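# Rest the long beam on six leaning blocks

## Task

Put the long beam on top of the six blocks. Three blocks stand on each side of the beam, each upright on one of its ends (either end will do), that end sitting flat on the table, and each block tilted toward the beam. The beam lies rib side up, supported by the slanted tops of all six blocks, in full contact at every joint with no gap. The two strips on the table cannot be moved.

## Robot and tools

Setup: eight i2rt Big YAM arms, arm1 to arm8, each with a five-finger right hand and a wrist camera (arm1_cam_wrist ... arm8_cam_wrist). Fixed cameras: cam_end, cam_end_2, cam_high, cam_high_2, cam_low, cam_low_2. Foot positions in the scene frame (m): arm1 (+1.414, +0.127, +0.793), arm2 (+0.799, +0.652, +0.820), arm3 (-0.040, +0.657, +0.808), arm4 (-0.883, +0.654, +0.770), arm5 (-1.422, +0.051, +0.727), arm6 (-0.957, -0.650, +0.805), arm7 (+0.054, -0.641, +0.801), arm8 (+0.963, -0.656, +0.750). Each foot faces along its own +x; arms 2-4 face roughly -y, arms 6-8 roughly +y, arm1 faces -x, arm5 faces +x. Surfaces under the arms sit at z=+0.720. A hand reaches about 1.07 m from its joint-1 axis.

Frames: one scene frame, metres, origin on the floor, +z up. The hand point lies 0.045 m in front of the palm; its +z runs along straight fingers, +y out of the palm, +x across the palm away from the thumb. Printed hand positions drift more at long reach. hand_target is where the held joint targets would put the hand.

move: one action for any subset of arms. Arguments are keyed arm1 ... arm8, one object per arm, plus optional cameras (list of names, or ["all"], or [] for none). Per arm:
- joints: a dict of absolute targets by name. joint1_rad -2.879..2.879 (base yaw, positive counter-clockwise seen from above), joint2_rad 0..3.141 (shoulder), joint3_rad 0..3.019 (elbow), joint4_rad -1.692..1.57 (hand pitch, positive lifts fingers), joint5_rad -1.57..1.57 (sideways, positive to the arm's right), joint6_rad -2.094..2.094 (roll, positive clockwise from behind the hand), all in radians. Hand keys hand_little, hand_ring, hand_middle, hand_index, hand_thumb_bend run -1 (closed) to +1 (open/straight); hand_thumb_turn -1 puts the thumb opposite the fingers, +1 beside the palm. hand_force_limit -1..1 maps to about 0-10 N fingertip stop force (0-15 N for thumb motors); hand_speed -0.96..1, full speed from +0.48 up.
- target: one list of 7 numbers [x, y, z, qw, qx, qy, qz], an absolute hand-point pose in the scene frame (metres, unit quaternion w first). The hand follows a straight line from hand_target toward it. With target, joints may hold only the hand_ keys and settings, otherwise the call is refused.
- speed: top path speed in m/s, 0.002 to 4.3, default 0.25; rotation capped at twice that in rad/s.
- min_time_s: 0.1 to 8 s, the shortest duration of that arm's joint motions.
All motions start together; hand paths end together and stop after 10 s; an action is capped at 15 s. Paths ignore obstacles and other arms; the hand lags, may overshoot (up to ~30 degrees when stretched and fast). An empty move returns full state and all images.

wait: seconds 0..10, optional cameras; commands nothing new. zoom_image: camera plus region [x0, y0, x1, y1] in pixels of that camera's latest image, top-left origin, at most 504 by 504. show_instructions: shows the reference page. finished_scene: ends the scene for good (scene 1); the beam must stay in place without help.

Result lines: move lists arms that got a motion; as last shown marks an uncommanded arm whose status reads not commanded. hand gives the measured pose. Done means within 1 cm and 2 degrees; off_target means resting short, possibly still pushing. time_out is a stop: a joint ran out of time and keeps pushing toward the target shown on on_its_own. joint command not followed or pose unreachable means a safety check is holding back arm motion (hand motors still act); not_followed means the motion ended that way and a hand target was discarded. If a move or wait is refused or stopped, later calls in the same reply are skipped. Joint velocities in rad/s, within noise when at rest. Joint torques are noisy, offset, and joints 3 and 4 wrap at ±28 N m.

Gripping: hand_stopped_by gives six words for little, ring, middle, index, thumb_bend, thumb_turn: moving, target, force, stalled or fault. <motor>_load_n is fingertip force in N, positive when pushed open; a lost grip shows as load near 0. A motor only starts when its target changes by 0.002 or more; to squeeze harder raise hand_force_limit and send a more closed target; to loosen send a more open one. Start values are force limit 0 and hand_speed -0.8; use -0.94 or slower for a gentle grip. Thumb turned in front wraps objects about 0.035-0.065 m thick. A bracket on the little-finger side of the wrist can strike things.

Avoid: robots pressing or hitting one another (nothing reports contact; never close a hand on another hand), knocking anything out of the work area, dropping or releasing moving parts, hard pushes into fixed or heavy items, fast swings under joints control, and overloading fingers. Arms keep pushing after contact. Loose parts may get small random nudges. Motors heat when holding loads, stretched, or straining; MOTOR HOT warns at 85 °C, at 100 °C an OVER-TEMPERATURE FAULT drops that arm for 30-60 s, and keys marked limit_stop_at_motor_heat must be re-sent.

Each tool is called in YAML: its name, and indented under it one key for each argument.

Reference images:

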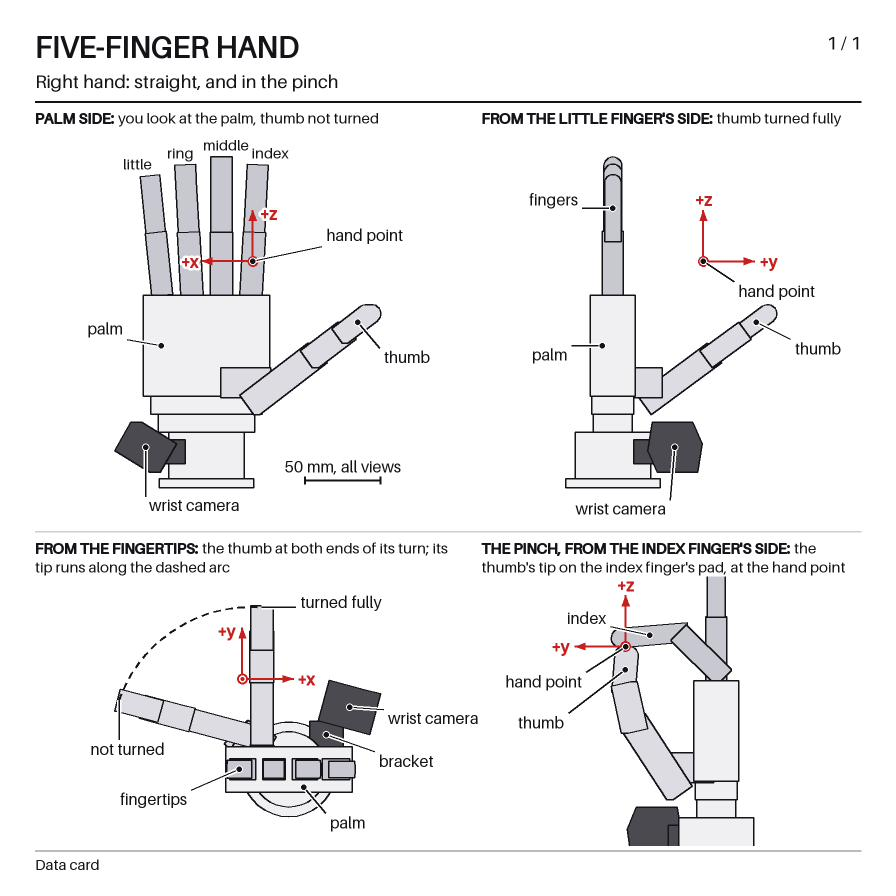

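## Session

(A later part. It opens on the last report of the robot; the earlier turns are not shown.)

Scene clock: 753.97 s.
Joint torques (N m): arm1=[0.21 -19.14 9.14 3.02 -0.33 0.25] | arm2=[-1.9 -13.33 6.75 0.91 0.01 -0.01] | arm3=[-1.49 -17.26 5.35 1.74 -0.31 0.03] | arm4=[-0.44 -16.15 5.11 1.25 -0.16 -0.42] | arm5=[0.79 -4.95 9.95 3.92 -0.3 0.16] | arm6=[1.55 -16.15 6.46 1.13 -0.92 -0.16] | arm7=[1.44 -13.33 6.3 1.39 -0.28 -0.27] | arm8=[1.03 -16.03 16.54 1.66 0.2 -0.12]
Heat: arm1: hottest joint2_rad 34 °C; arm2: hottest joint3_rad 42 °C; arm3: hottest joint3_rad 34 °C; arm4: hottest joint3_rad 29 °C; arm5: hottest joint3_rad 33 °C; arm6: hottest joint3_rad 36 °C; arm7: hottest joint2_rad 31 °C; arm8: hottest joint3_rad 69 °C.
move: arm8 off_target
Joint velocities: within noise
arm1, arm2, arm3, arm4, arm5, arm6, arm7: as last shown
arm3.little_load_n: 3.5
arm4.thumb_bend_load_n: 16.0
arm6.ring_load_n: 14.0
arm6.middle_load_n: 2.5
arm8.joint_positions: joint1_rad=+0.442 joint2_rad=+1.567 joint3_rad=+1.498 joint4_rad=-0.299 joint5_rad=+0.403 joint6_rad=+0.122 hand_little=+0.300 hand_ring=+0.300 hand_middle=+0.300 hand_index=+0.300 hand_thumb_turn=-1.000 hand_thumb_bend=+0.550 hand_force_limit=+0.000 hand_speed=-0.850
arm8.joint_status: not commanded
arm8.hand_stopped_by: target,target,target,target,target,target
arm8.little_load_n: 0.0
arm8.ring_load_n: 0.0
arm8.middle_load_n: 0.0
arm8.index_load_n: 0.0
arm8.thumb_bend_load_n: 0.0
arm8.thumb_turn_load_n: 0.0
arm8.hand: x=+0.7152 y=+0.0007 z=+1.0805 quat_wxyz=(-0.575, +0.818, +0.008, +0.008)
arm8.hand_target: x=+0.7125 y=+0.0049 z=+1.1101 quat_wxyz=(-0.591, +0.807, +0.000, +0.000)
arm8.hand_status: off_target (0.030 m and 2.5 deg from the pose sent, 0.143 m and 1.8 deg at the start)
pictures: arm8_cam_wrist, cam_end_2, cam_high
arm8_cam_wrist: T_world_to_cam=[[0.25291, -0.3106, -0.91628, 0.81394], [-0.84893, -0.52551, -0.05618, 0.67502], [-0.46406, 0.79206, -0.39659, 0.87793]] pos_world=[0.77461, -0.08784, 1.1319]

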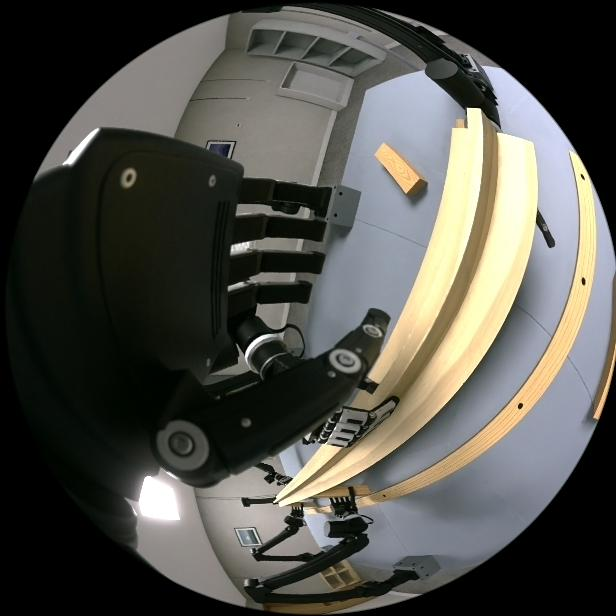

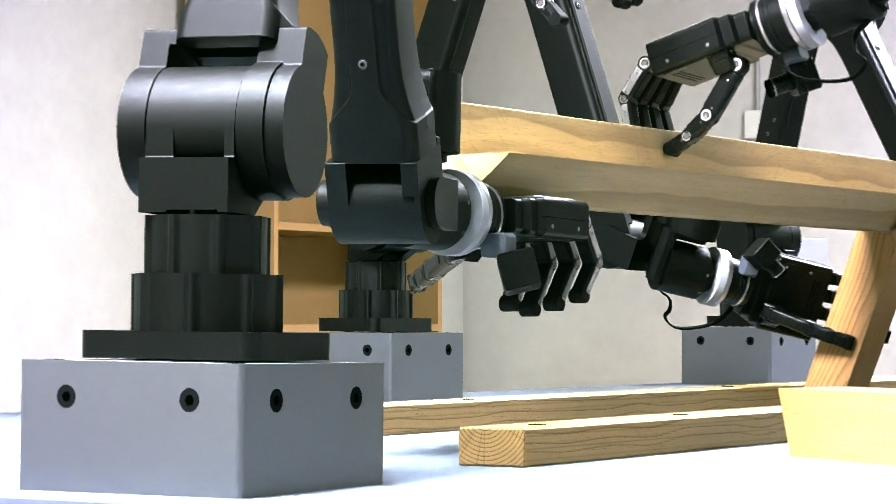

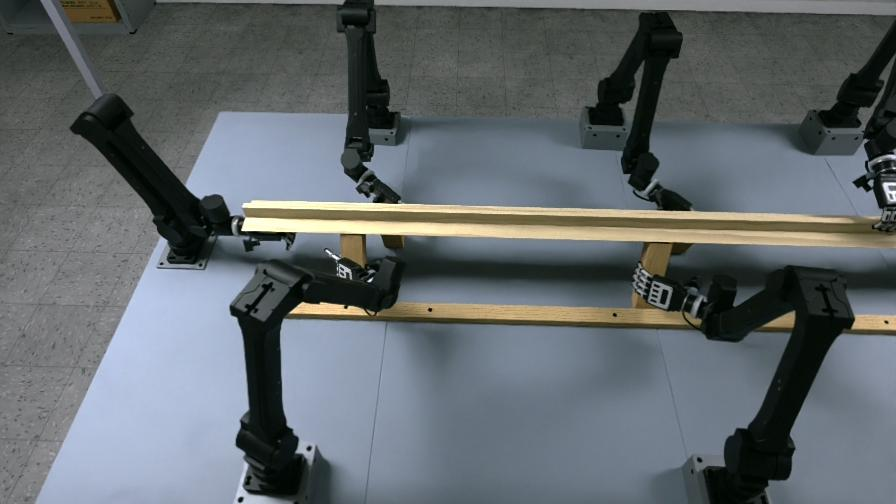

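move:
  arm8: {"target":[0.84,-0.345,0.95,0.431,-0.875,-0.193,0.096],"speed":0.2,"joints":{"hand_speed":-0.5,"hand_little":0.8,"hand_ring":0.8,"hand_middle":0.8,"hand_index":0.8,"hand_thumb_bend":0.95}}
  cameras: ["arm8_cam_wrist","cam_high","cam_low_2"]

Scene clock: 760.10 s.
Joint torques (N m): arm1=[0.56 -18.78 9.06 2.96 -0.32 0.25] | arm2=[-1.67 -12.75 6.86 0.96 -0.07 -0.01] | arm3=[-1.49 -17.38 5.35 1.76 -0.31 0.04] | arm4=[-0.15 -16.15 5.18 1.24 -0.16 -0.45] | arm5=[0.73 -5.13 9.88 3.93 -0.3 0.16] | arm6=[1.55 -16.15 6.46 1.1 -0.92 -0.17] | arm7=[1.14 -13.33 6.31 1.33 -0.28 -0.29] | arm8=[-0.21 -1.9 12.03 1.47 -0.24 -0.25]
Heat: arm1: hottest joint2_rad 34 °C; arm2: hottest joint3_rad 43 °C; arm3: hottest joint3_rad 34 °C; arm4: hottest joint3_rad 28 °C; arm5: hottest joint3_rad 33 °C; arm6: hottest joint3_rad 35 °C; arm7: hottest joint2_rad 31 °C; arm8: hottest joint3_rad 67 °C.
move: arm8 done
Joint velocities: within noise
arm1.joint_positions: joint1_rad=+0.216 joint2_rad=+1.895 joint3_rad=+0.649 joint4_rad=+1.228 joint5_rad=+0.264 joint6_rad=-0.074 hand_little=-0.600 hand_ring=-0.600 hand_middle=-0.600 hand_index=-0.600 hand_thumb_turn=+1.000 hand_thumb_bend=+1.000 hand_force_limit=+0.000 hand_speed=+0.300
arm1.joint_status: not commanded
arm1.hand_stopped_by: target,target,target,target,target,target
arm1.little_load_n: 0.0
arm1.ring_load_n: 0.0
arm1.middle_load_n: 0.0
arm1.index_load_n: 0.0
arm1.thumb_bend_load_n: 0.0
arm1.thumb_turn_load_n: -0.5
arm1.hand: x=+0.8308 y=-0.0018 z=+0.8277 quat_wxyz=(+0.511, -0.489, -0.523, +0.476)
arm1.hand_target: x=+0.8054 y=-0.0114 z=+0.9112 quat_wxyz=(+0.534, -0.463, -0.464, +0.534)
arm1.hand_status: not commanded
arm2.joint_positions: joint1_rad=-0.479 joint2_rad=+1.727 joint3_rad=+1.184 joint4_rad=+0.204 joint5_rad=-0.437 joint6_rad=-0.154 hand_little=-0.171 hand_ring=-0.116 hand_middle=-0.079 hand_index=-0.079 hand_thumb_turn=-1.000 hand_thumb_bend=+0.308 hand_force_limit=+0.000 hand_speed=-0.900
arm2.joint_status: not commanded
arm2.hand_stopped_by: force,force,force,force,force,target
arm2.little_load_n: 10.0
arm2.ring_load_n: 6.5
arm2.middle_load_n: 2.5
arm2.index_load_n: 2.5
arm2.thumb_bend_load_n: 9.5
arm2.thumb_turn_load_n: 1.5
arm2.hand: x=+0.5961 y=-0.0051 z=+0.9808 quat_wxyz=(-0.006, +0.007, -0.803, +0.595)
arm2.hand_target: x=+0.5883 y=+0.0038 z=+0.9799 quat_wxyz=(+0.000, +0.000, -0.807, +0.590)
arm2.hand_status: not commanded
arm3, arm4, arm6, arm7: as last shown
arm3.little_load_n: 4.0
arm3.index_load_n: 3.5
arm5.joint_positions: joint1_rad=-0.204 joint2_rad=+1.243 joint3_rad=+0.054 joint4_rad=+1.257 joint5_rad=-0.185 joint6_rad=+0.035 hand_little=-0.600 hand_ring=-0.600 hand_middle=-0.600 hand_index=-0.600 hand_thumb_turn=+1.000 hand_thumb_bend=+1.000 hand_force_limit=+0.000 hand_speed=-0.200
arm5.joint_status: not commanded
arm5.hand_stopped_by: target,target,target,target,target,target
arm5.little_load_n: 0.0
arm5.ring_load_n: 0.0
arm5.middle_load_n: 0.5
arm5.index_load_n: 0.0
arm5.thumb_bend_load_n: 0.0
arm5.thumb_turn_load_n: 0.0
arm5.hand: x=-1.0472 y=+0.0407 z=+0.8416 quat_wxyz=(-0.516, +0.472, -0.494, +0.516)
arm5.hand_target: x=-1.0243 y=+0.0426 z=+0.8943 quat_wxyz=(-0.551, +0.444, -0.445, +0.550)
arm5.hand_status: not commanded
arm6.ring_load_n: 13.5
arm6.middle_load_n: 3.0
arm6.thumb_bend_load_n: 23.0
arm8.joint_positions: joint1_rad=+0.247 joint2_rad=+0.720 joint3_rad=+0.673 joint4_rad=-0.607 joint5_rad=-0.169 joint6_rad=-0.131 hand_little=+0.800 hand_ring=+0.800 hand_middle=+0.800 hand_index=+0.800 hand_thumb_turn=-1.000 hand_thumb_bend=+0.950 hand_force_limit=+0.000 hand_speed=-0.500
arm8.joint_status: all done
arm8.hand_stopped_by: target,target,target,target,target,target
arm8.little_load_n: 0.0
arm8.ring_load_n: 0.0
arm8.middle_load_n: 0.0
arm8.index_load_n: -0.5
arm8.thumb_bend_load_n: 0.0
arm8.thumb_turn_load_n: 0.0
arm8.hand: x=+0.8350 y=-0.3434 z=+0.9517 quat_wxyz=(-0.434, +0.874, +0.195, -0.100)
arm8.hand_target: x=+0.8398 y=-0.3450 z=+0.9500 quat_wxyz=(-0.431, +0.876, +0.193, -0.096)
arm8.hand_status: done (0.006 m and 0.6 deg from the pose sent, 0.390 m and 30.2 deg at the start)
arm8_cam_wrist: T_world_to_cam=[[0.44969, -0.42018, -0.78818, 0.23493], [-0.5519, -0.82454, 0.12468, 0.06585], [-0.70227, 0.37893, -0.60269, 1.40825]] pos_world=[0.91967, -0.38061, 1.02569]

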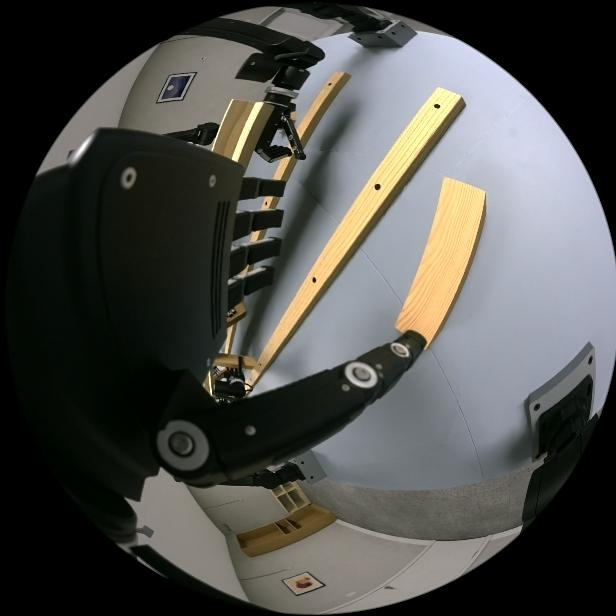

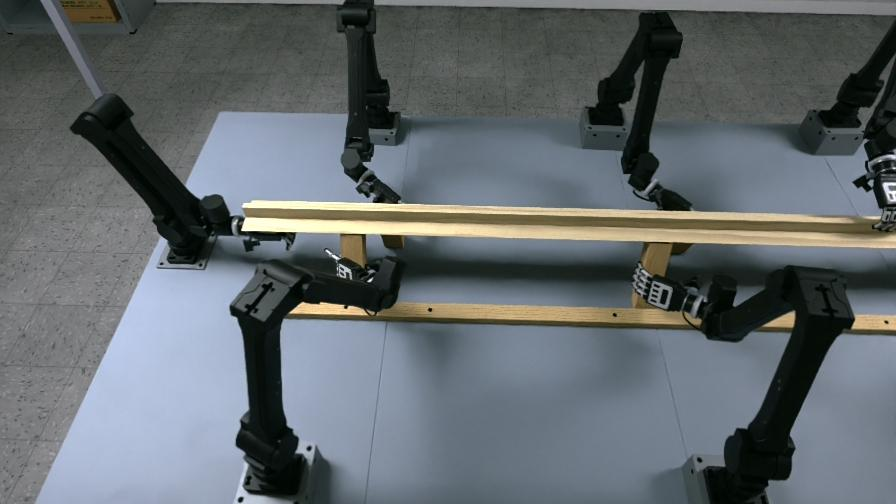

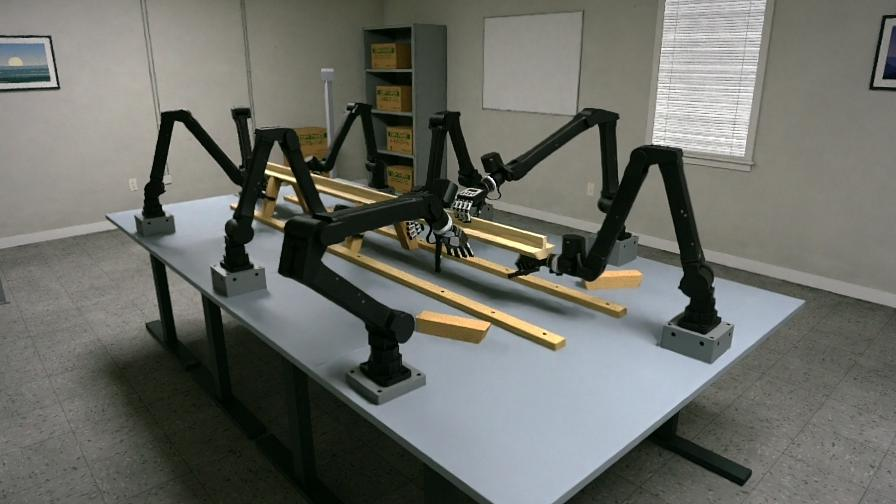

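zoom_image:
  camera: "arm8_cam_wrist"
  region: [370, 160, 510, 370]

Scaled by 2.400 from the camera's image (finer frame: 880x880).

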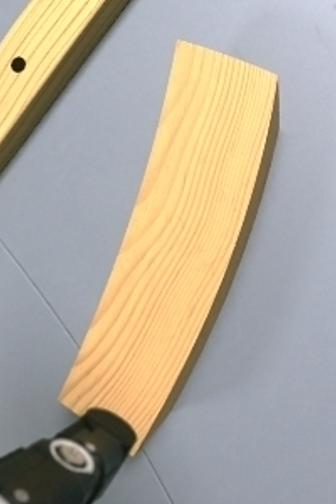

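move:
  arm8: {"target":[0.857,-0.346,0.80,0.431,-0.8735,-0.203,0.100],"speed":0.12}
  cameras: ["arm8_cam_wrist"]

Scene clock: 764.47 s.
Joint torques (N m): arm1=[0.56 -18.78 9.09 3.03 -0.34 0.21] | arm2=[-1.79 -13.16 6.83 1.03 0.01 0] | arm3=[-1.44 -17.32 5.35 1.78 -0.31 0.04] | arm4=[-0.32 -15.97 5 1.26 -0.14 -0.43] | arm5=[0.62 -5.01 9.88 3.89 -0.29 0.16] | arm6=[1.61 -16.15 6.48 1.11 -0.92 -0.16] | arm7=[1.14 -13.39 6.34 1.36 -0.27 -0.29] | arm8=[-0.15 -1.32 10.62 2.43 -0.3 -0.26]
Heat: arm1: hottest joint2_rad 34 °C; arm2: hottest joint3_rad 43 °C; arm3: hottest joint3_rad 34 °C; arm4: hottest joint3_rad 28 °C; arm5: hottest joint3_rad 33 °C; arm6: hottest joint3_rad 35 °C; arm7: hottest joint2_rad 31 °C; arm8: hottest joint3_rad 65 °C.
move: arm8 done
Joint velocities: within noise
arm1, arm2, arm3, arm4, arm5, arm6, arm7: as last shown
arm1.thumb_turn_load_n: 0.0
arm2.middle_load_n: 3.0
arm3.middle_load_n: 3.0
arm3.thumb_bend_load_n: 12.5
arm4.little_load_n: 0.5
arm5.middle_load_n: 0.0
arm5.thumb_turn_load_n: -0.5
arm6.thumb_bend_load_n: 22.5
arm8.joint_positions: joint1_rad=+0.158 joint2_rad=+0.886 joint3_rad=+0.332 joint4_rad=-0.128 joint5_rad=-0.254 joint6_rad=-0.202 hand_little=+0.800 hand_ring=+0.800 hand_middle=+0.800 hand_index=+0.800 hand_thumb_turn=-1.000 hand_thumb_bend=+0.950 hand_force_limit=+0.000 hand_speed=-0.500
arm8.joint_status: not commanded
arm8.hand_stopped_by: target,target,target,target,target,target
arm8.little_load_n: 0.0
arm8.ring_load_n: 0.0
arm8.middle_load_n: 0.0
arm8.index_load_n: 0.0
arm8.thumb_bend_load_n: 0.0
arm8.thumb_turn_load_n: 0.0
arm8.hand: x=+0.8533 y=-0.3497 z=+0.8010 quat_wxyz=(-0.427, +0.875, +0.205, -0.104)
arm8.hand_target: x=+0.8570 y=-0.3462 z=+0.8001 quat_wxyz=(-0.431, +0.874, +0.203, -0.100)
arm8.hand_status: done (0.005 m and 0.7 deg from the pose sent, 0.153 m and 1.0 deg at the start)
arm8_cam_wrist: T_world_to_cam=[[0.46214, -0.42048, -0.78078, 0.08852], [-0.53477, -0.83449, 0.13287, 0.06498], [-0.70742, 0.35613, -0.61051, 1.33528]] pos_world=[0.93845, -0.38409, 0.87568]

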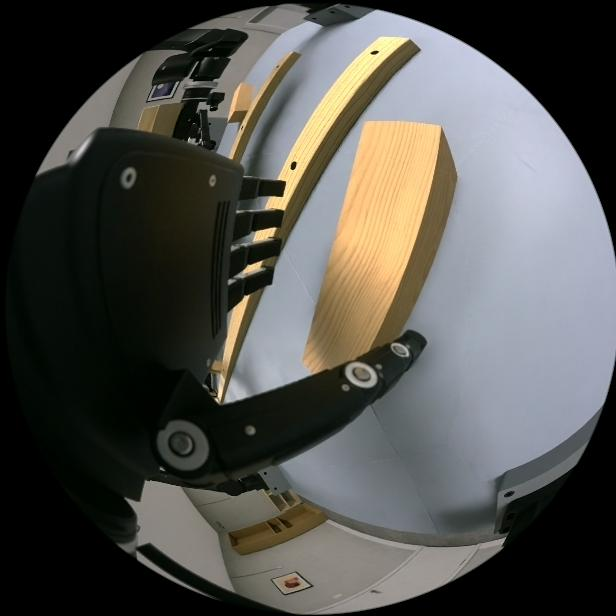

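move:
  arm8: {"target":[0.8575,-0.3475,0.7465,0.431,-0.8735,-0.203,0.100],"speed":0.08}
  cameras: ["arm8_cam_wrist"]

Scene clock: 767.17 s.
Joint torques (N m): arm1=[0.38 -18.96 9.14 3.04 -0.34 0.25] | arm2=[-2.08 -12.98 6.86 1.01 0.01 0.04] | arm3=[-1.38 -17.49 5.34 1.77 -0.31 0.04] | arm4=[-0.26 -15.91 5.12 1.29 -0.16 -0.43] | arm5=[0.62 -5.01 9.92 3.95 -0.31 0.16] | arm6=[1.61 -16.15 6.49 1.13 -0.91 -0.16] | arm7=[0.97 -13.33 6.24 1.35 -0.28 -0.29] | arm8=[-0.21 -2.32 8.61 2.47 -0.3 -0.24]
Heat: arm1: hottest joint2_rad 34 °C; arm2: hottest joint3_rad 43 °C; arm3: hottest joint3_rad 34 °C; arm4: hottest joint3_rad 28 °C; arm5: hottest joint3_rad 33 °C; arm6: hottest joint3_rad 35 °C; arm7: hottest joint2_rad 31 °C; arm8: hottest joint3_rad 64 °C.
move: arm8 done
Joint velocities: within noise
arm1, arm2, arm3, arm4, arm5, arm6, arm7: as last shown
arm2.little_load_n: 9.5
arm3.little_load_n: 3.5
arm3.ring_load_n: 3.0
arm3.middle_load_n: 3.5
arm3.thumb_bend_load_n: 12.0
arm4.little_load_n: 0.0
arm4.index_load_n: 8.0
arm5.thumb_turn_load_n: 0.0
arm6.ring_load_n: 14.0
arm6.index_load_n: 3.5
arm7.little_load_n: 5.0
arm7.thumb_bend_load_n: 20.5
arm8.joint_positions: joint1_rad=+0.156 joint2_rad=+1.083 joint3_rad=+0.245 joint4_rad=+0.158 joint5_rad=-0.256 joint6_rad=-0.205 hand_little=+0.800 hand_ring=+0.800 hand_middle=+0.800 hand_index=+0.800 hand_thumb_turn=-1.000 hand_thumb_bend=+0.950 hand_force_limit=+0.000 hand_speed=-0.500
arm8.joint_status: not commanded
arm8.hand_stopped_by: target,target,target,target,target,target
arm8.little_load_n: 0.0
arm8.ring_load_n: 0.0
arm8.middle_load_n: 0.0
arm8.index_load_n: 0.0
arm8.thumb_bend_load_n: 0.0
arm8.thumb_turn_load_n: 0.0
arm8.hand: x=+0.8534 y=-0.3493 z=+0.7485 quat_wxyz=(-0.428, +0.874, +0.205, -0.103)
arm8.hand_target: x=+0.8575 y=-0.3476 z=+0.7466 quat_wxyz=(-0.431, +0.874, +0.203, -0.100)
arm8.hand_status: done (0.005 m and 0.6 deg from the pose sent, 0.055 m and 0.6 deg at the start)
arm8_cam_wrist: T_world_to_cam=[[0.46289, -0.4173, -0.78205, 0.04913], [-0.53381, -0.83557, 0.1299, 0.07331], [-0.70766, 0.35734, -0.60953, 1.3031]] pos_world=[0.93854, -0.38389, 0.82318]

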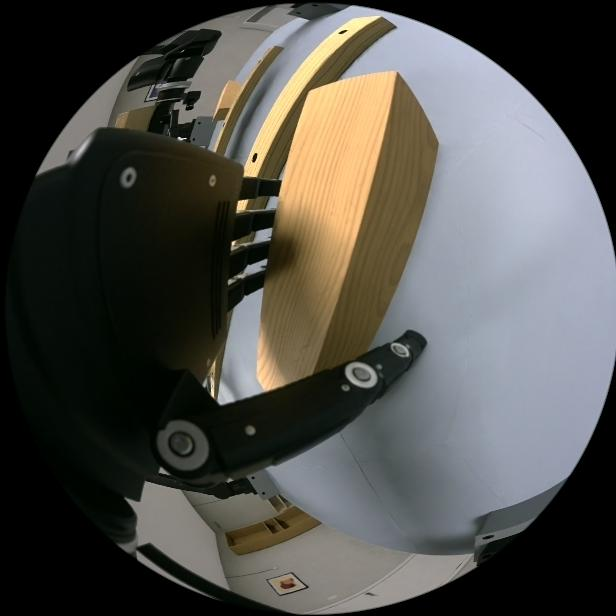

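wait:
  seconds: 0
  cameras: ["cam_low_2","cam_high_2","cam_high"]

zoom_image:
  camera: "cam_low_2"
  region: [390, 270, 530, 370]

zoom_image:
  camera: "cam_high_2"
  region: [330, 140, 450, 220]

Scene clock: 769.77 s.
Joint torques (N m): arm1=[0.21 -18.84 9.09 3.03 -0.35 0.23] | arm2=[-1.26 -13.33 6.84 1.01 0.02 0.03] | arm3=[-1.38 -17.38 5.38 1.76 -0.31 0.04] | arm4=[-0.03 -16.44 5.11 1.31 -0.17 -0.44] | arm5=[0.73 -4.95 9.92 3.89 -0.3 0.17] | arm6=[1.55 -16.21 6.48 1.11 -0.91 -0.17] | arm7=[1.26 -13.45 6.26 1.39 -0.29 -0.28] | arm8=[-0.21 -2.32 8.62 2.47 -0.3 -0.25]
Heat: arm1: hottest joint2_rad 34 °C; arm2: hottest joint3_rad 43 °C; arm3: hottest joint3_rad 33 °C; arm4: hottest joint3_rad 28 °C; arm5: hottest joint3_rad 33 °C; arm6: hottest joint3_rad 35 °C; arm7: hottest joint2_rad 31 °C; arm8: hottest joint3_rad 62 °C.
Joint velocities: within noise
arm1.joint_positions: joint1_rad=+0.216 joint2_rad=+1.895 joint3_rad=+0.649 joint4_rad=+1.228 joint5_rad=+0.264 joint6_rad=-0.074 hand_little=-0.600 hand_ring=-0.600 hand_middle=-0.600 hand_index=-0.600 hand_thumb_turn=+1.000 hand_thumb_bend=+1.000 hand_force_limit=+0.000 hand_speed=+0.300
arm1.joint_status: not commanded
arm1.hand_stopped_by: target,target,target,target,target,target
arm1.little_load_n: 0.0
arm1.ring_load_n: 0.0
arm1.middle_load_n: 0.0
arm1.index_load_n: 0.0
arm1.thumb_bend_load_n: 0.0
arm1.thumb_turn_load_n: 0.0
arm1.hand: x=+0.8308 y=-0.0018 z=+0.8277 quat_wxyz=(+0.511, -0.489, -0.523, +0.476)
arm1.hand_target: x=+0.8054 y=-0.0114 z=+0.9112 quat_wxyz=(+0.534, -0.463, -0.464, +0.534)
arm1.hand_status: not commanded
arm2.joint_positions: joint1_rad=-0.479 joint2_rad=+1.727 joint3_rad=+1.184 joint4_rad=+0.204 joint5_rad=-0.437 joint6_rad=-0.154 hand_little=-0.171 hand_ring=-0.116 hand_middle=-0.079 hand_index=-0.079 hand_thumb_turn=-1.000 hand_thumb_bend=+0.308 hand_force_limit=+0.000 hand_speed=-0.900
arm2.joint_status: not commanded
arm2.hand_stopped_by: force,force,force,force,force,target
arm2.little_load_n: 10.0
arm2.ring_load_n: 6.5
arm2.middle_load_n: 2.5
arm2.index_load_n: 2.5
arm2.thumb_bend_load_n: 9.5
arm2.thumb_turn_load_n: 1.5
arm2.hand: x=+0.5961 y=-0.0051 z=+0.9808 quat_wxyz=(-0.006, +0.007, -0.803, +0.595)
arm2.hand_target: x=+0.5883 y=+0.0038 z=+0.9799 quat_wxyz=(+0.000, +0.000, -0.807, +0.590)
arm2.hand_status: not commanded
arm3.joint_positions: joint1_rad=+0.130 joint2_rad=+2.003 joint3_rad=+0.644 joint4_rad=+1.151 joint5_rad=-0.787 joint6_rad=-1.414 hand_little=+0.325 hand_ring=+0.340 hand_middle=+0.347 hand_index=+0.347 hand_thumb_turn=-1.000 hand_thumb_bend=+0.460 hand_force_limit=-0.200 hand_speed=-0.920
arm3.joint_status: not commanded
arm3.hand_stopped_by: force,force,force,force,force,target
arm3.little_load_n: 3.5
arm3.ring_load_n: 3.0
arm3.middle_load_n: 3.5
arm3.index_load_n: 3.5
arm3.thumb_bend_load_n: 12.0
arm3.thumb_turn_load_n: 4.5
arm3.hand: x=+0.1112 y=+0.1105 z=+0.7896 quat_wxyz=(+0.121, +0.668, -0.357, +0.642)
arm3.hand_target: x=+0.1057 y=+0.0932 z=+0.8133 quat_wxyz=(+0.139, +0.659, -0.346, +0.653)
arm3.hand_status: not commanded
arm4.joint_positions: joint1_rad=+0.042 joint2_rad=+1.727 joint3_rad=+0.753 joint4_rad=+0.521 joint5_rad=-0.917 joint6_rad=-1.715 hand_little=+1.000 hand_ring=+0.287 hand_middle=+0.297 hand_index=+0.317 hand_thumb_turn=-1.000 hand_thumb_bend=+0.456 hand_force_limit=+0.300 hand_speed=-0.940
arm4.joint_status: not commanded
arm4.hand_stopped_by: target,force,force,force,force,target
arm4.little_load_n: 0.0
arm4.ring_load_n: 2.5
arm4.middle_load_n: 6.0
arm4.index_load_n: 8.0
arm4.thumb_bend_load_n: 15.5
arm4.thumb_turn_load_n: 7.5
arm4.hand: x=-0.7689 y=+0.0827 z=+0.8278 quat_wxyz=(+0.121, +0.730, -0.316, +0.593)
arm4.hand_target: x=-0.7629 y=+0.0801 z=+0.8458 quat_wxyz=(+0.139, +0.735, -0.294, +0.595)
arm4.hand_status: not commanded
arm5.joint_positions: joint1_rad=-0.204 joint2_rad=+1.243 joint3_rad=+0.054 joint4_rad=+1.257 joint5_rad=-0.185 joint6_rad=+0.035 hand_little=-0.600 hand_ring=-0.600 hand_middle=-0.600 hand_index=-0.600 hand_thumb_turn=+1.000 hand_thumb_bend=+1.000 hand_force_limit=+0.000 hand_speed=-0.200
arm5.joint_status: not commanded
arm5.hand_stopped_by: target,target,target,target,target,target
arm5.little_load_n: 0.0
arm5.ring_load_n: 0.0
arm5.middle_load_n: 0.0
arm5.index_load_n: 0.0
arm5.thumb_bend_load_n: 0.0
arm5.thumb_turn_load_n: -0.5
arm5.hand: x=-1.0472 y=+0.0407 z=+0.8416 quat_wxyz=(-0.516, +0.472, -0.494, +0.516)
arm5.hand_target: x=-1.0243 y=+0.0426 z=+0.8943 quat_wxyz=(-0.551, +0.444, -0.445, +0.550)
arm5.hand_status: not commanded
arm6.joint_positions: joint1_rad=-0.421 joint2_rad=+1.863 joint3_rad=+0.922 joint4_rad=+0.124 joint5_rad=-1.180 joint6_rad=-2.146 hand_little=+1.000 hand_ring=+0.303 hand_middle=+0.333 hand_index=+0.359 hand_thumb_turn=-1.000 hand_thumb_bend=+0.535 hand_force_limit=+0.300 hand_speed=-0.940
arm6.joint_status: not commanded
arm6.hand_stopped_by: target,force,force,force,force,target
arm6.little_load_n: 0.0
arm6.ring_load_n: 14.0
arm6.middle_load_n: 3.0
arm6.index_load_n: 4.0
arm6.thumb_bend_load_n: 22.5
arm6.thumb_turn_load_n: 9.5
arm6.hand: x=-0.8393 y=-0.0715 z=+0.8186 quat_wxyz=(-0.578, +0.364, +0.714, +0.158)
arm6.hand_target: x=-0.8408 y=-0.0622 z=+0.8465 quat_wxyz=(-0.580, +0.339, +0.719, +0.178)
arm6.hand_status: not commanded
arm7.joint_positions: joint1_rad=-0.087 joint2_rad=+1.953 joint3_rad=+0.709 joint4_rad=+0.834 joint5_rad=-1.010 joint6_rad=-1.601 hand_little=+0.297 hand_ring=+0.307 hand_middle=+0.311 hand_index=+0.317 hand_thumb_turn=-1.000 hand_thumb_bend=+0.537 hand_force_limit=+0.000 hand_speed=-0.930
arm7.joint_status: not commanded
arm7.hand_stopped_by: force,force,force,force,force,target
arm7.little_load_n: 4.5
arm7.ring_load_n: 4.5
arm7.middle_load_n: 4.0
arm7.index_load_n: 5.0
arm7.thumb_bend_load_n: 20.0
arm7.thumb_turn_load_n: 5.5
arm7.hand: x=-0.0143 y=-0.0830 z=+0.7761 quat_wxyz=(-0.618, +0.360, +0.692, +0.098)
arm7.hand_target: x=-0.0200 y=-0.0659 z=+0.7985 quat_wxyz=(-0.624, +0.333, +0.697, +0.118)
arm7.hand_status: not commanded
arm8.joint_positions: joint1_rad=+0.156 joint2_rad=+1.083 joint3_rad=+0.245 joint4_rad=+0.158 joint5_rad=-0.256 joint6_rad=-0.205 hand_little=+0.800 hand_ring=+0.800 hand_middle=+0.800 hand_index=+0.800 hand_thumb_turn=-1.000 hand_thumb_bend=+0.950 hand_force_limit=+0.000 hand_speed=-0.500
arm8.joint_status: not commanded
arm8.hand_stopped_by: target,target,target,target,target,target
arm8.little_load_n: 0.0
arm8.ring_load_n: -0.5
arm8.middle_load_n: 0.0
arm8.index_load_n: 0.0
arm8.thumb_bend_load_n: 0.0
arm8.thumb_turn_load_n: 0.0
arm8.hand: x=+0.8534 y=-0.3493 z=+0.7485 quat_wxyz=(-0.428, +0.874, +0.205, -0.103)
arm8.hand_target: x=+0.8575 y=-0.3476 z=+0.7466 quat_wxyz=(-0.431, +0.874, +0.203, -0.100)
arm8.hand_status: done (0.005 m and 0.6 deg from the pose sent, 0.055 m and 0.6 deg at the start)
pictures: cam_high, cam_high_2, cam_low_2

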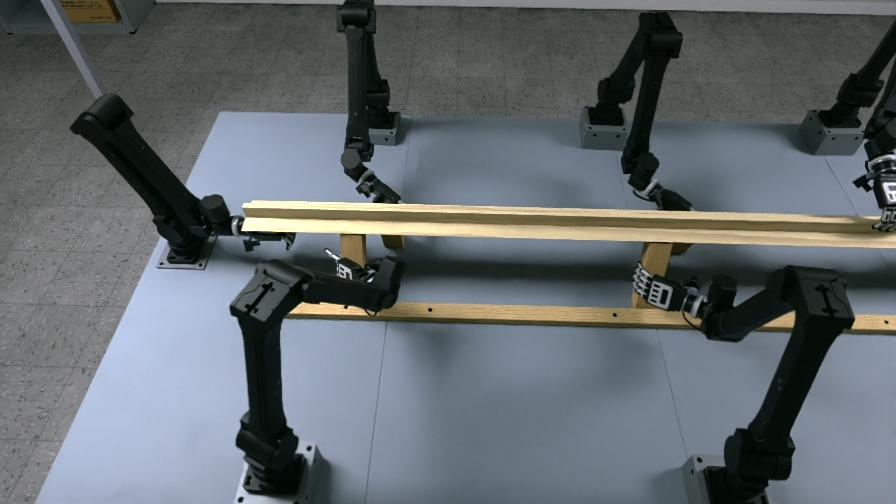

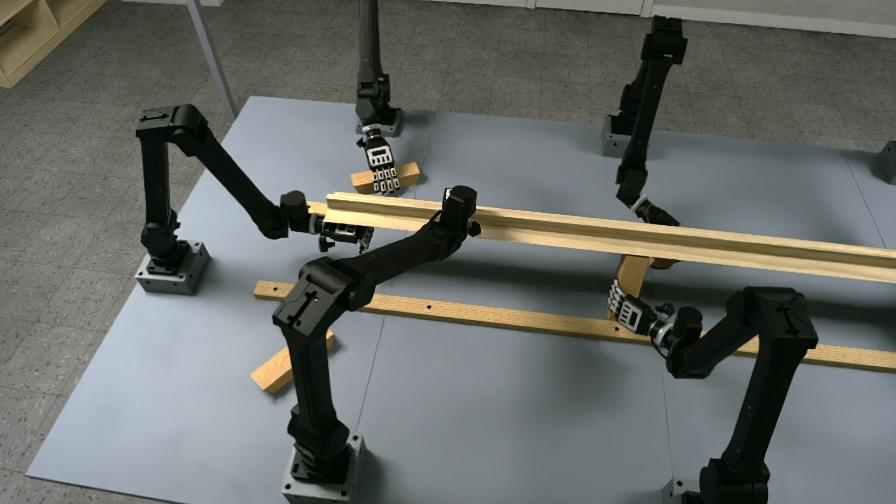

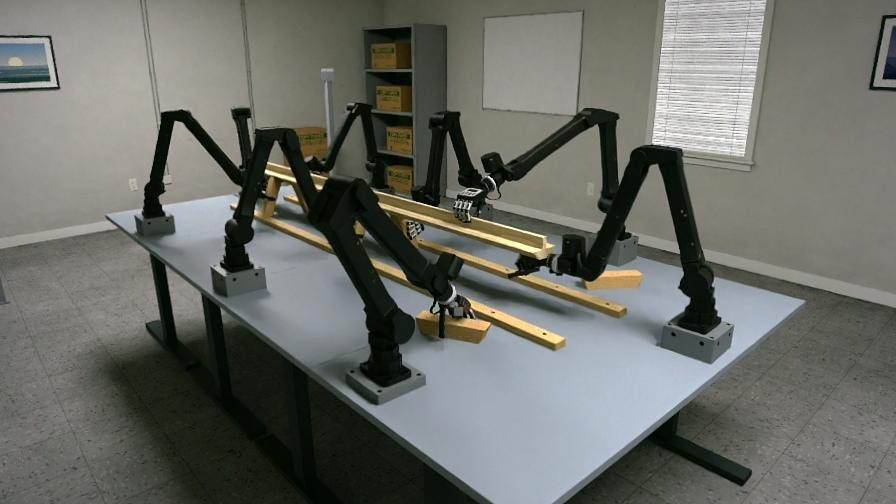

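Scaled by 3.600 from the camera's image (finer frame: 1280x720).

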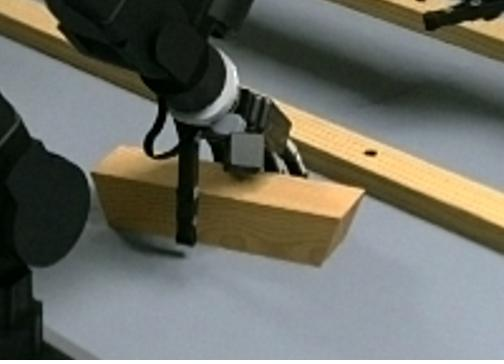

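Scaled by 4.200 from the camera's image (finer frame: 1280x720).

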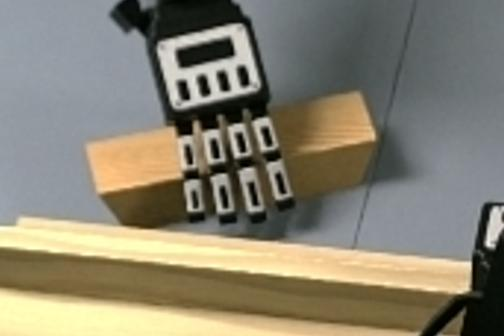

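move:
  arm8: {"joints":{"hand_speed":-0.9,"hand_force_limit":-0.2,"hand_little":0.43,"hand_ring":0.43,"hand_middle":0.43,"hand_index":0.43,"hand_thumb_bend":0.0}}
  cameras: ["arm8_cam_wrist"]

move:
  arm8: {"joints":{"hand_speed":-0.93,"hand_force_limit":0.1,"hand_little":0.1,"hand_ring":0.1,"hand_middle":0.1,"hand_index":0.1,"hand_thumb_bend":-0.1}}
  cameras: ["arm8_cam_wrist"]

Scene clock: 774.77 s.
Joint torques (N m): arm1=[0.56 -18.67 9.09 2.97 -0.33 0.22] | arm2=[-2.32 -13.16 6.75 0.96 0.03 -0.01] | arm3=[-1.44 -17.38 5.35 1.76 -0.3 0.04] | arm4=[-0.26 -16.03 5.04 1.24 -0.16 -0.41] | arm5=[0.73 -4.95 9.87 3.9 -0.3 0.17] | arm6=[1.61 -16.15 6.48 1.13 -0.91 -0.17] | arm7=[1.14 -13.51 6.26 1.37 -0.27 -0.29] | arm8=[-0.21 -2.32 8.66 2.41 -0.23 -0.25]
Heat: arm1: hottest joint2_rad 34 °C; arm2: hottest joint3_rad 43 °C; arm3: hottest joint3_rad 33 °C; arm4: hottest joint3_rad 28 °C; arm5: hottest joint3_rad 33 °C; arm6: hottest joint3_rad 35 °C; arm7: hottest joint2_rad 31 °C; arm8: hottest joint3_rad 59 °C.
move: arm8 off_target
Joint velocities: within noise
arm1, arm2, arm3, arm4, arm5, arm6, arm7: as last shown
arm2.middle_load_n: 3.0
arm3.little_load_n: 4.0
arm3.ring_load_n: 3.5
arm3.middle_load_n: 3.0
arm3.thumb_bend_load_n: 12.5
arm4.thumb_bend_load_n: 16.0
arm4.thumb_turn_load_n: 8.0
arm5.thumb_turn_load_n: 0.0
arm6.thumb_bend_load_n: 23.0
arm8.joint_positions: joint1_rad=+0.156 joint2_rad=+1.083 joint3_rad=+0.244 joint4_rad=+0.160 joint5_rad=-0.258 joint6_rad=-0.205 hand_little=+0.430 hand_ring=+0.430 hand_middle=+0.430 hand_index=+0.430 hand_thumb_turn=-1.000 hand_thumb_bend=+0.517 hand_force_limit=-0.200 hand_speed=-0.900
arm8.joint_status: hand_thumb_bend off_target (ended at +0.517, target +0.000); the others done
arm8.hand_stopped_by: target,target,target,target,force,target
arm8.little_load_n: 0.0
arm8.ring_load_n: 0.0
arm8.middle_load_n: 0.5
arm8.index_load_n: 2.5
arm8.thumb_bend_load_n: 5.5
arm8.thumb_turn_load_n: 0.5
arm8.hand: x=+0.8532 y=-0.3495 z=+0.7485 quat_wxyz=(-0.429, +0.873, +0.206, -0.104)
arm8.hand_target: x=+0.8575 y=-0.3476 z=+0.7466 quat_wxyz=(-0.431, +0.874, +0.203, -0.100)
arm8.hand_status: not commanded
arm8_cam_wrist: T_world_to_cam=[[0.4626, -0.41627, -0.78276, 0.05035], [-0.53274, -0.83625, 0.12987, 0.07189], [-0.70865, 0.35693, -0.60862, 1.30296]] pos_world=[0.93834, -0.38399, 0.82308]

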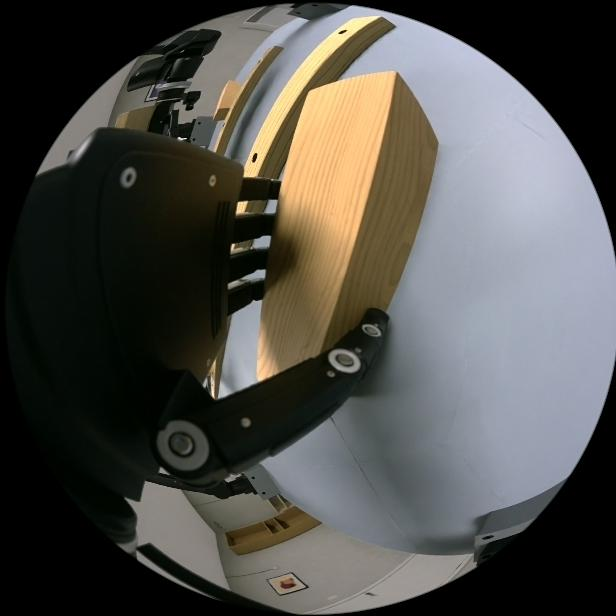

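Scene clock: 776.27 s.
Joint torques (N m): arm1=[0.56 -18.96 9.14 2.96 -0.35 0.25] | arm2=[-2.2 -13.45 6.72 1.01 0.05 -0.01] | arm3=[-1.44 -17.44 5.37 1.77 -0.31 0.04] | arm4=[-0.32 -16.32 5.09 1.29 -0.15 -0.45] | arm5=[0.67 -4.72 9.92 3.89 -0.29 0.17] | arm6=[1.49 -16.15 6.48 1.11 -0.91 -0.16] | arm7=[1.08 -13.33 6.31 1.39 -0.28 -0.27] | arm8=[-0.15 -2.32 8.68 2.3 -0.22 -0.23]
Heat: arm1: hottest joint2_rad 34 °C; arm2: hottest joint3_rad 43 °C; arm3: hottest joint3_rad 33 °C; arm4: hottest joint3_rad 28 °C; arm5: hottest joint3_rad 33 °C; arm6: hottest joint3_rad 34 °C; arm7: hottest joint2_rad 31 °C; arm8: hottest joint3_rad 59 °C.
move: arm8 off_target
Joint velocities: within noise
arm1, arm2, arm3, arm4, arm5, arm6, arm7: as last shown
arm2.little_load_n: 9.5
arm2.ring_load_n: 7.0
arm3.ring_load_n: 3.0
arm3.middle_load_n: 3.5
arm3.thumb_bend_load_n: 12.0
arm4.thumb_turn_load_n: 7.5
arm5.thumb_turn_load_n: -0.5
arm6.ring_load_n: 13.5
arm6.middle_load_n: 2.5
arm6.index_load_n: 3.5
arm6.thumb_bend_load_n: 22.5
arm7.little_load_n: 5.0
arm8.joint_positions: joint1_rad=+0.155 joint2_rad=+1.083 joint3_rad=+0.244 joint4_rad=+0.162 joint5_rad=-0.258 joint6_rad=-0.207 hand_little=+0.281 hand_ring=+0.308 hand_middle=+0.334 hand_index=+0.379 hand_thumb_turn=-1.000 hand_thumb_bend=+0.515 hand_force_limit=+0.100 hand_speed=-0.930
arm8.joint_status: hand_little off_target (ended at +0.281, target +0.100); hand_ring off_target (ended at +0.308, target +0.100); hand_middle off_target (ended at +0.334, target +0.100); hand_index off_target (ended at +0.379, target +0.100); hand_thumb_bend off_target (ended at +0.515, target -0.100); the others done
arm8.hand_stopped_by: force,force,force,force,force,target
arm8.little_load_n: 5.5
arm8.ring_load_n: 4.0
arm8.middle_load_n: 3.0
arm8.index_load_n: 1.0
arm8.thumb_bend_load_n: 17.0
arm8.thumb_turn_load_n: 6.0
arm8.hand: x=+0.8534 y=-0.3488 z=+0.7489 quat_wxyz=(-0.430, +0.873, +0.206, -0.103)
arm8.hand_target: x=+0.8575 y=-0.3477 z=+0.7465 quat_wxyz=(-0.431, +0.874, +0.203, -0.100)
arm8.hand_status: not commanded
arm8_cam_wrist: T_world_to_cam=[[0.46317, -0.41368, -0.7838, 0.05202], [-0.53265, -0.83677, 0.12688, 0.07454], [-0.70835, 0.35872, -0.60791, 1.30293]] pos_world=[0.93854, -0.38349, 0.82339]

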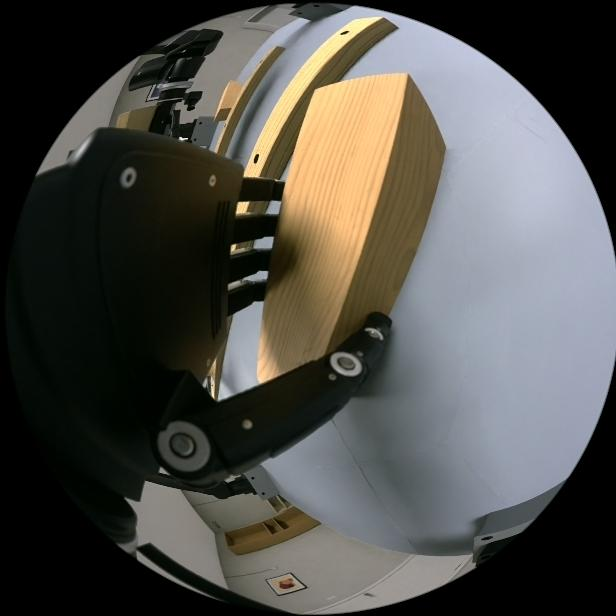

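move:
  arm8: {"target":[0.857,-0.347,0.90,0.431,-0.8735,-0.203,0.100],"speed":0.15}
  cameras: []

move:
  arm8: {"target":[0.715,-0.22,0.95,0.675,-0.209,-0.662,-0.247],"speed":0.22}
  cameras: ["arm8_cam_wrist","cam_high_2","cam_end_2","cam_low_2"]

Scene clock: 779.80 s.
Joint torques (N m): arm1=[0.44 -18.96 9.17 3.1 -0.33 0.23] | arm2=[-2.32 -12.63 6.78 1.14 -0.01 0.06] | arm3=[-1.38 -17.44 5.35 1.76 -0.31 0.04] | arm4=[-0.73 -15.79 5.14 1.24 -0.15 -0.43] | arm5=[0.79 -4.89 9.91 3.95 -0.31 0.17] | arm6=[1.55 -16.21 6.48 1.13 -0.91 -0.16] | arm7=[1.26 -13.39 6.26 1.37 -0.27 -0.29] | arm8=[0.32 -3.37 18.48 1.92 -0.49 -0.17]
Heat: arm1: hottest joint2_rad 33 °C; arm2: hottest joint3_rad 43 °C; arm3: hottest joint3_rad 33 °C; arm4: hottest joint3_rad 27 °C; arm5: hottest joint3_rad 33 °C; arm6: hottest joint3_rad 34 °C; arm7: hottest joint2_rad 31 °C; arm8: hottest joint3_rad 58 °C.
move: arm8 off_target
Joint velocities: within noise
arm1, arm2, arm3, arm4, arm5, arm6, arm7: as last shown
arm1.thumb_bend_load_n: -0.5
arm2.little_load_n: 10.0
arm2.ring_load_n: 6.5
arm2.middle_load_n: 2.5
arm3.little_load_n: 3.5
arm3.middle_load_n: 3.0
arm3.index_load_n: 4.0
arm3.thumb_bend_load_n: 12.5
arm5.thumb_turn_load_n: 0.0
arm6.middle_load_n: 3.0
arm8.joint_positions: joint1_rad=+0.155 joint2_rad=+0.739 joint3_rad=+0.466 joint4_rad=-0.502 joint5_rad=-0.247 joint6_rad=-0.210 hand_little=+0.281 hand_ring=+0.308 hand_middle=+0.334 hand_index=+0.379 hand_thumb_turn=-1.000 hand_thumb_bend=+0.515 hand_force_limit=+0.100 hand_speed=-0.930
arm8.joint_status: not commanded
arm8.hand_stopped_by: force,force,force,force,force,target
arm8.little_load_n: 4.5
arm8.ring_load_n: 3.5
arm8.middle_load_n: 3.0
arm8.index_load_n: 1.0
arm8.thumb_bend_load_n: 17.5
arm8.thumb_turn_load_n: 6.5
arm8.hand: x=+0.8594 y=-0.3730 z=+0.8537 quat_wxyz=(-0.386, +0.894, +0.203, -0.102)
arm8.hand_target: x=+0.8572 y=-0.3494 z=+0.8994 quat_wxyz=(-0.431, +0.873, +0.203, -0.100)
arm8.hand_status: off_target (0.053 m and 5.7 deg from the pose sent, 0.151 m and 0.5 deg at the start)

Scene clock: 784.93 s.
Joint torques (N m): arm1=[0.38 -18.96 9.16 3 -0.34 0.24] | arm2=[-1.55 -12.92 6.68 1.07 -0.01 0.04] | arm3=[-1.44 -17.38 5.34 1.77 -0.31 0.04] | arm4=[-0.38 -16.03 5.12 1.26 -0.12 -0.43] | arm5=[0.79 -4.89 9.88 3.93 -0.31 0.16] | arm6=[1.55 -16.21 6.46 1.11 -0.92 -0.16] | arm7=[1.14 -13.33 6.31 1.36 -0.29 -0.28] | arm8=[-0.15 -6.42 13.71 4.01 -0.2 -0.52]
Heat: arm1: hottest joint2_rad 33 °C; arm2: hottest joint3_rad 43 °C; arm3: hottest joint3_rad 33 °C; arm4: hottest joint3_rad 27 °C; arm5: hottest joint3_rad 33 °C; arm6: hottest joint3_rad 34 °C; arm7: hottest joint2_rad 31 °C; arm8: hottest joint3_rad 58 °C.
move: arm8 off_target
Joint velocities: within noise
arm1, arm2, arm3, arm4, arm5, arm6, arm7: as last shown
arm1.thumb_bend_load_n: 0.0
arm2.middle_load_n: 3.0
arm3.middle_load_n: 3.5
arm6.middle_load_n: 2.5
arm6.index_load_n: 4.0
arm7.little_load_n: 4.5
arm8.joint_positions: joint1_rad=+0.493 joint2_rad=+1.271 joint3_rad=+0.340 joint4_rad=+0.853 joint5_rad=-0.448 joint6_rad=-1.575 hand_little=+0.281 hand_ring=+0.308 hand_middle=+0.334 hand_index=+0.379 hand_thumb_turn=-1.000 hand_thumb_bend=+0.515 hand_force_limit=+0.100 hand_speed=-0.930
arm8.joint_status: not commanded
arm8.hand_stopped_by: force,force,force,force,force,target
arm8.little_load_n: 3.5
arm8.ring_load_n: 3.5
arm8.middle_load_n: 3.0
arm8.index_load_n: 1.5
arm8.thumb_bend_load_n: 17.0
arm8.thumb_turn_load_n: 8.0
arm8.hand: x=+0.7204 y=-0.2459 z=+0.9018 quat_wxyz=(-0.650, +0.246, +0.689, +0.204)
arm8.hand_target: x=+0.7169 y=-0.2236 z=+0.9503 quat_wxyz=(-0.675, +0.210, +0.663, +0.248)
arm8.hand_status: off_target (0.055 m and 7.7 deg from the pose sent, 0.231 m and 112.3 deg at the start)
pictures: arm8_cam_wrist, cam_end_2, cam_high_2, cam_low_2
arm8_cam_wrist: T_world_to_cam=[[0.56547, 0.80208, 0.19214, -0.37875], [0.53788, -0.18202, -0.82314, 0.31687], [-0.62525, 0.56881, -0.53435, 1.19017]] pos_world=[0.78788, -0.31551, 0.96956]

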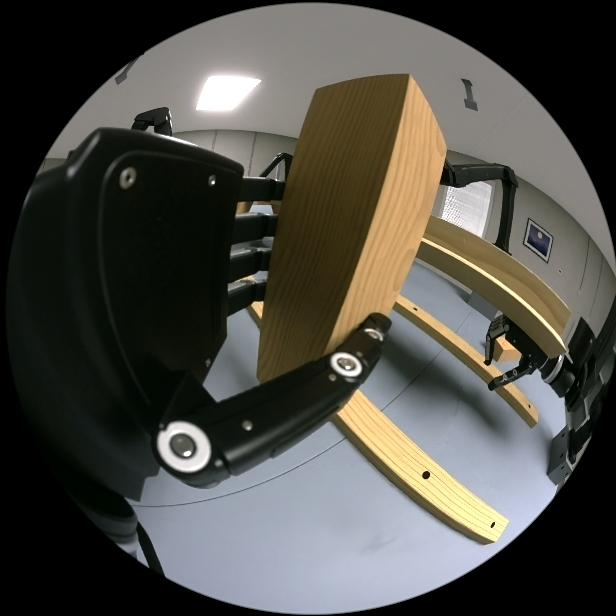

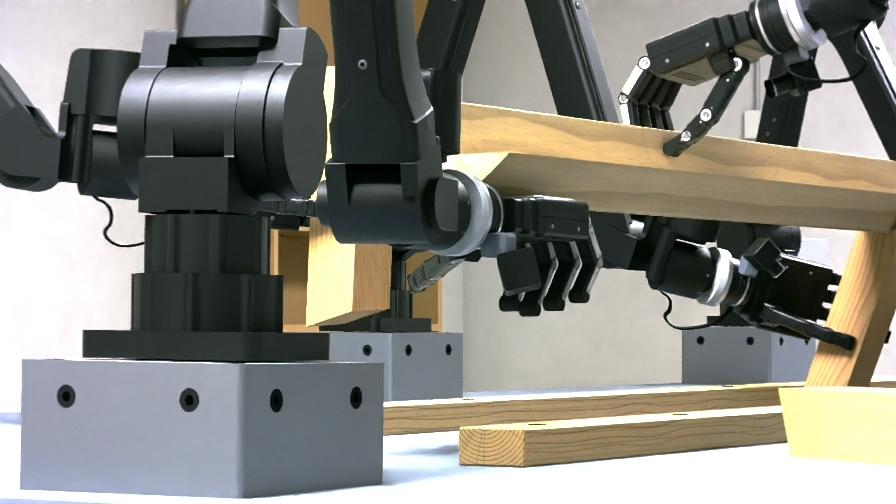

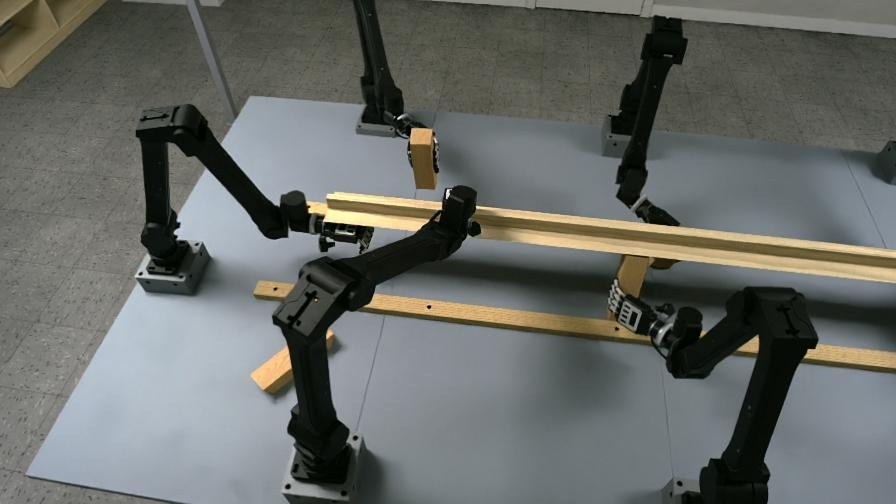

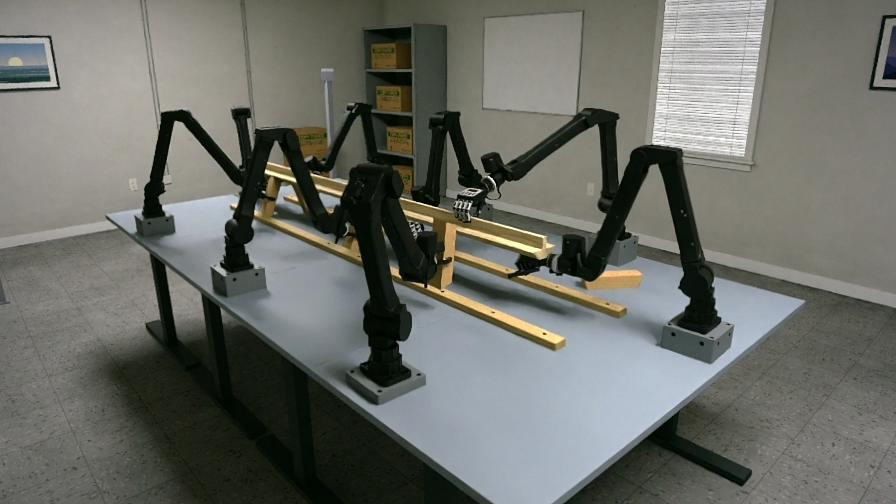

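zoom_image:
  camera: "cam_end_2"
  region: [270, 60, 470, 400]

zoom_image:
  camera: "cam_high_2"
  region: [390, 110, 470, 210]

Scaled by 1.482 from the camera's image (finer frame: 1280x720).

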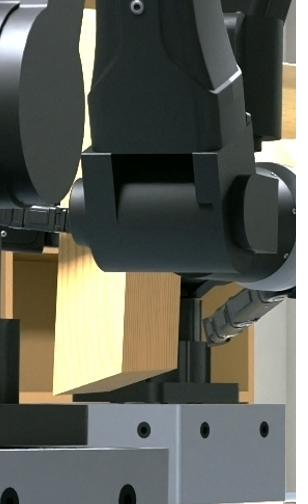

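Scaled by 5.040 from the camera's image (finer frame: 1280x720).

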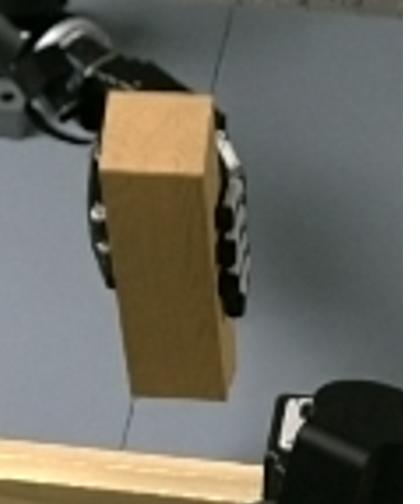

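zoom_image:
  camera: "cam_high_2"
  region: [400, 120, 450, 200]

Scaled by 6.300 from the camera's image (finer frame: 1280x720).

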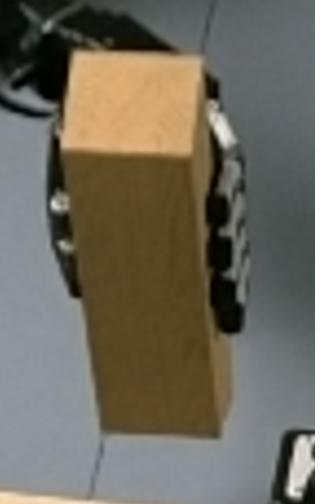

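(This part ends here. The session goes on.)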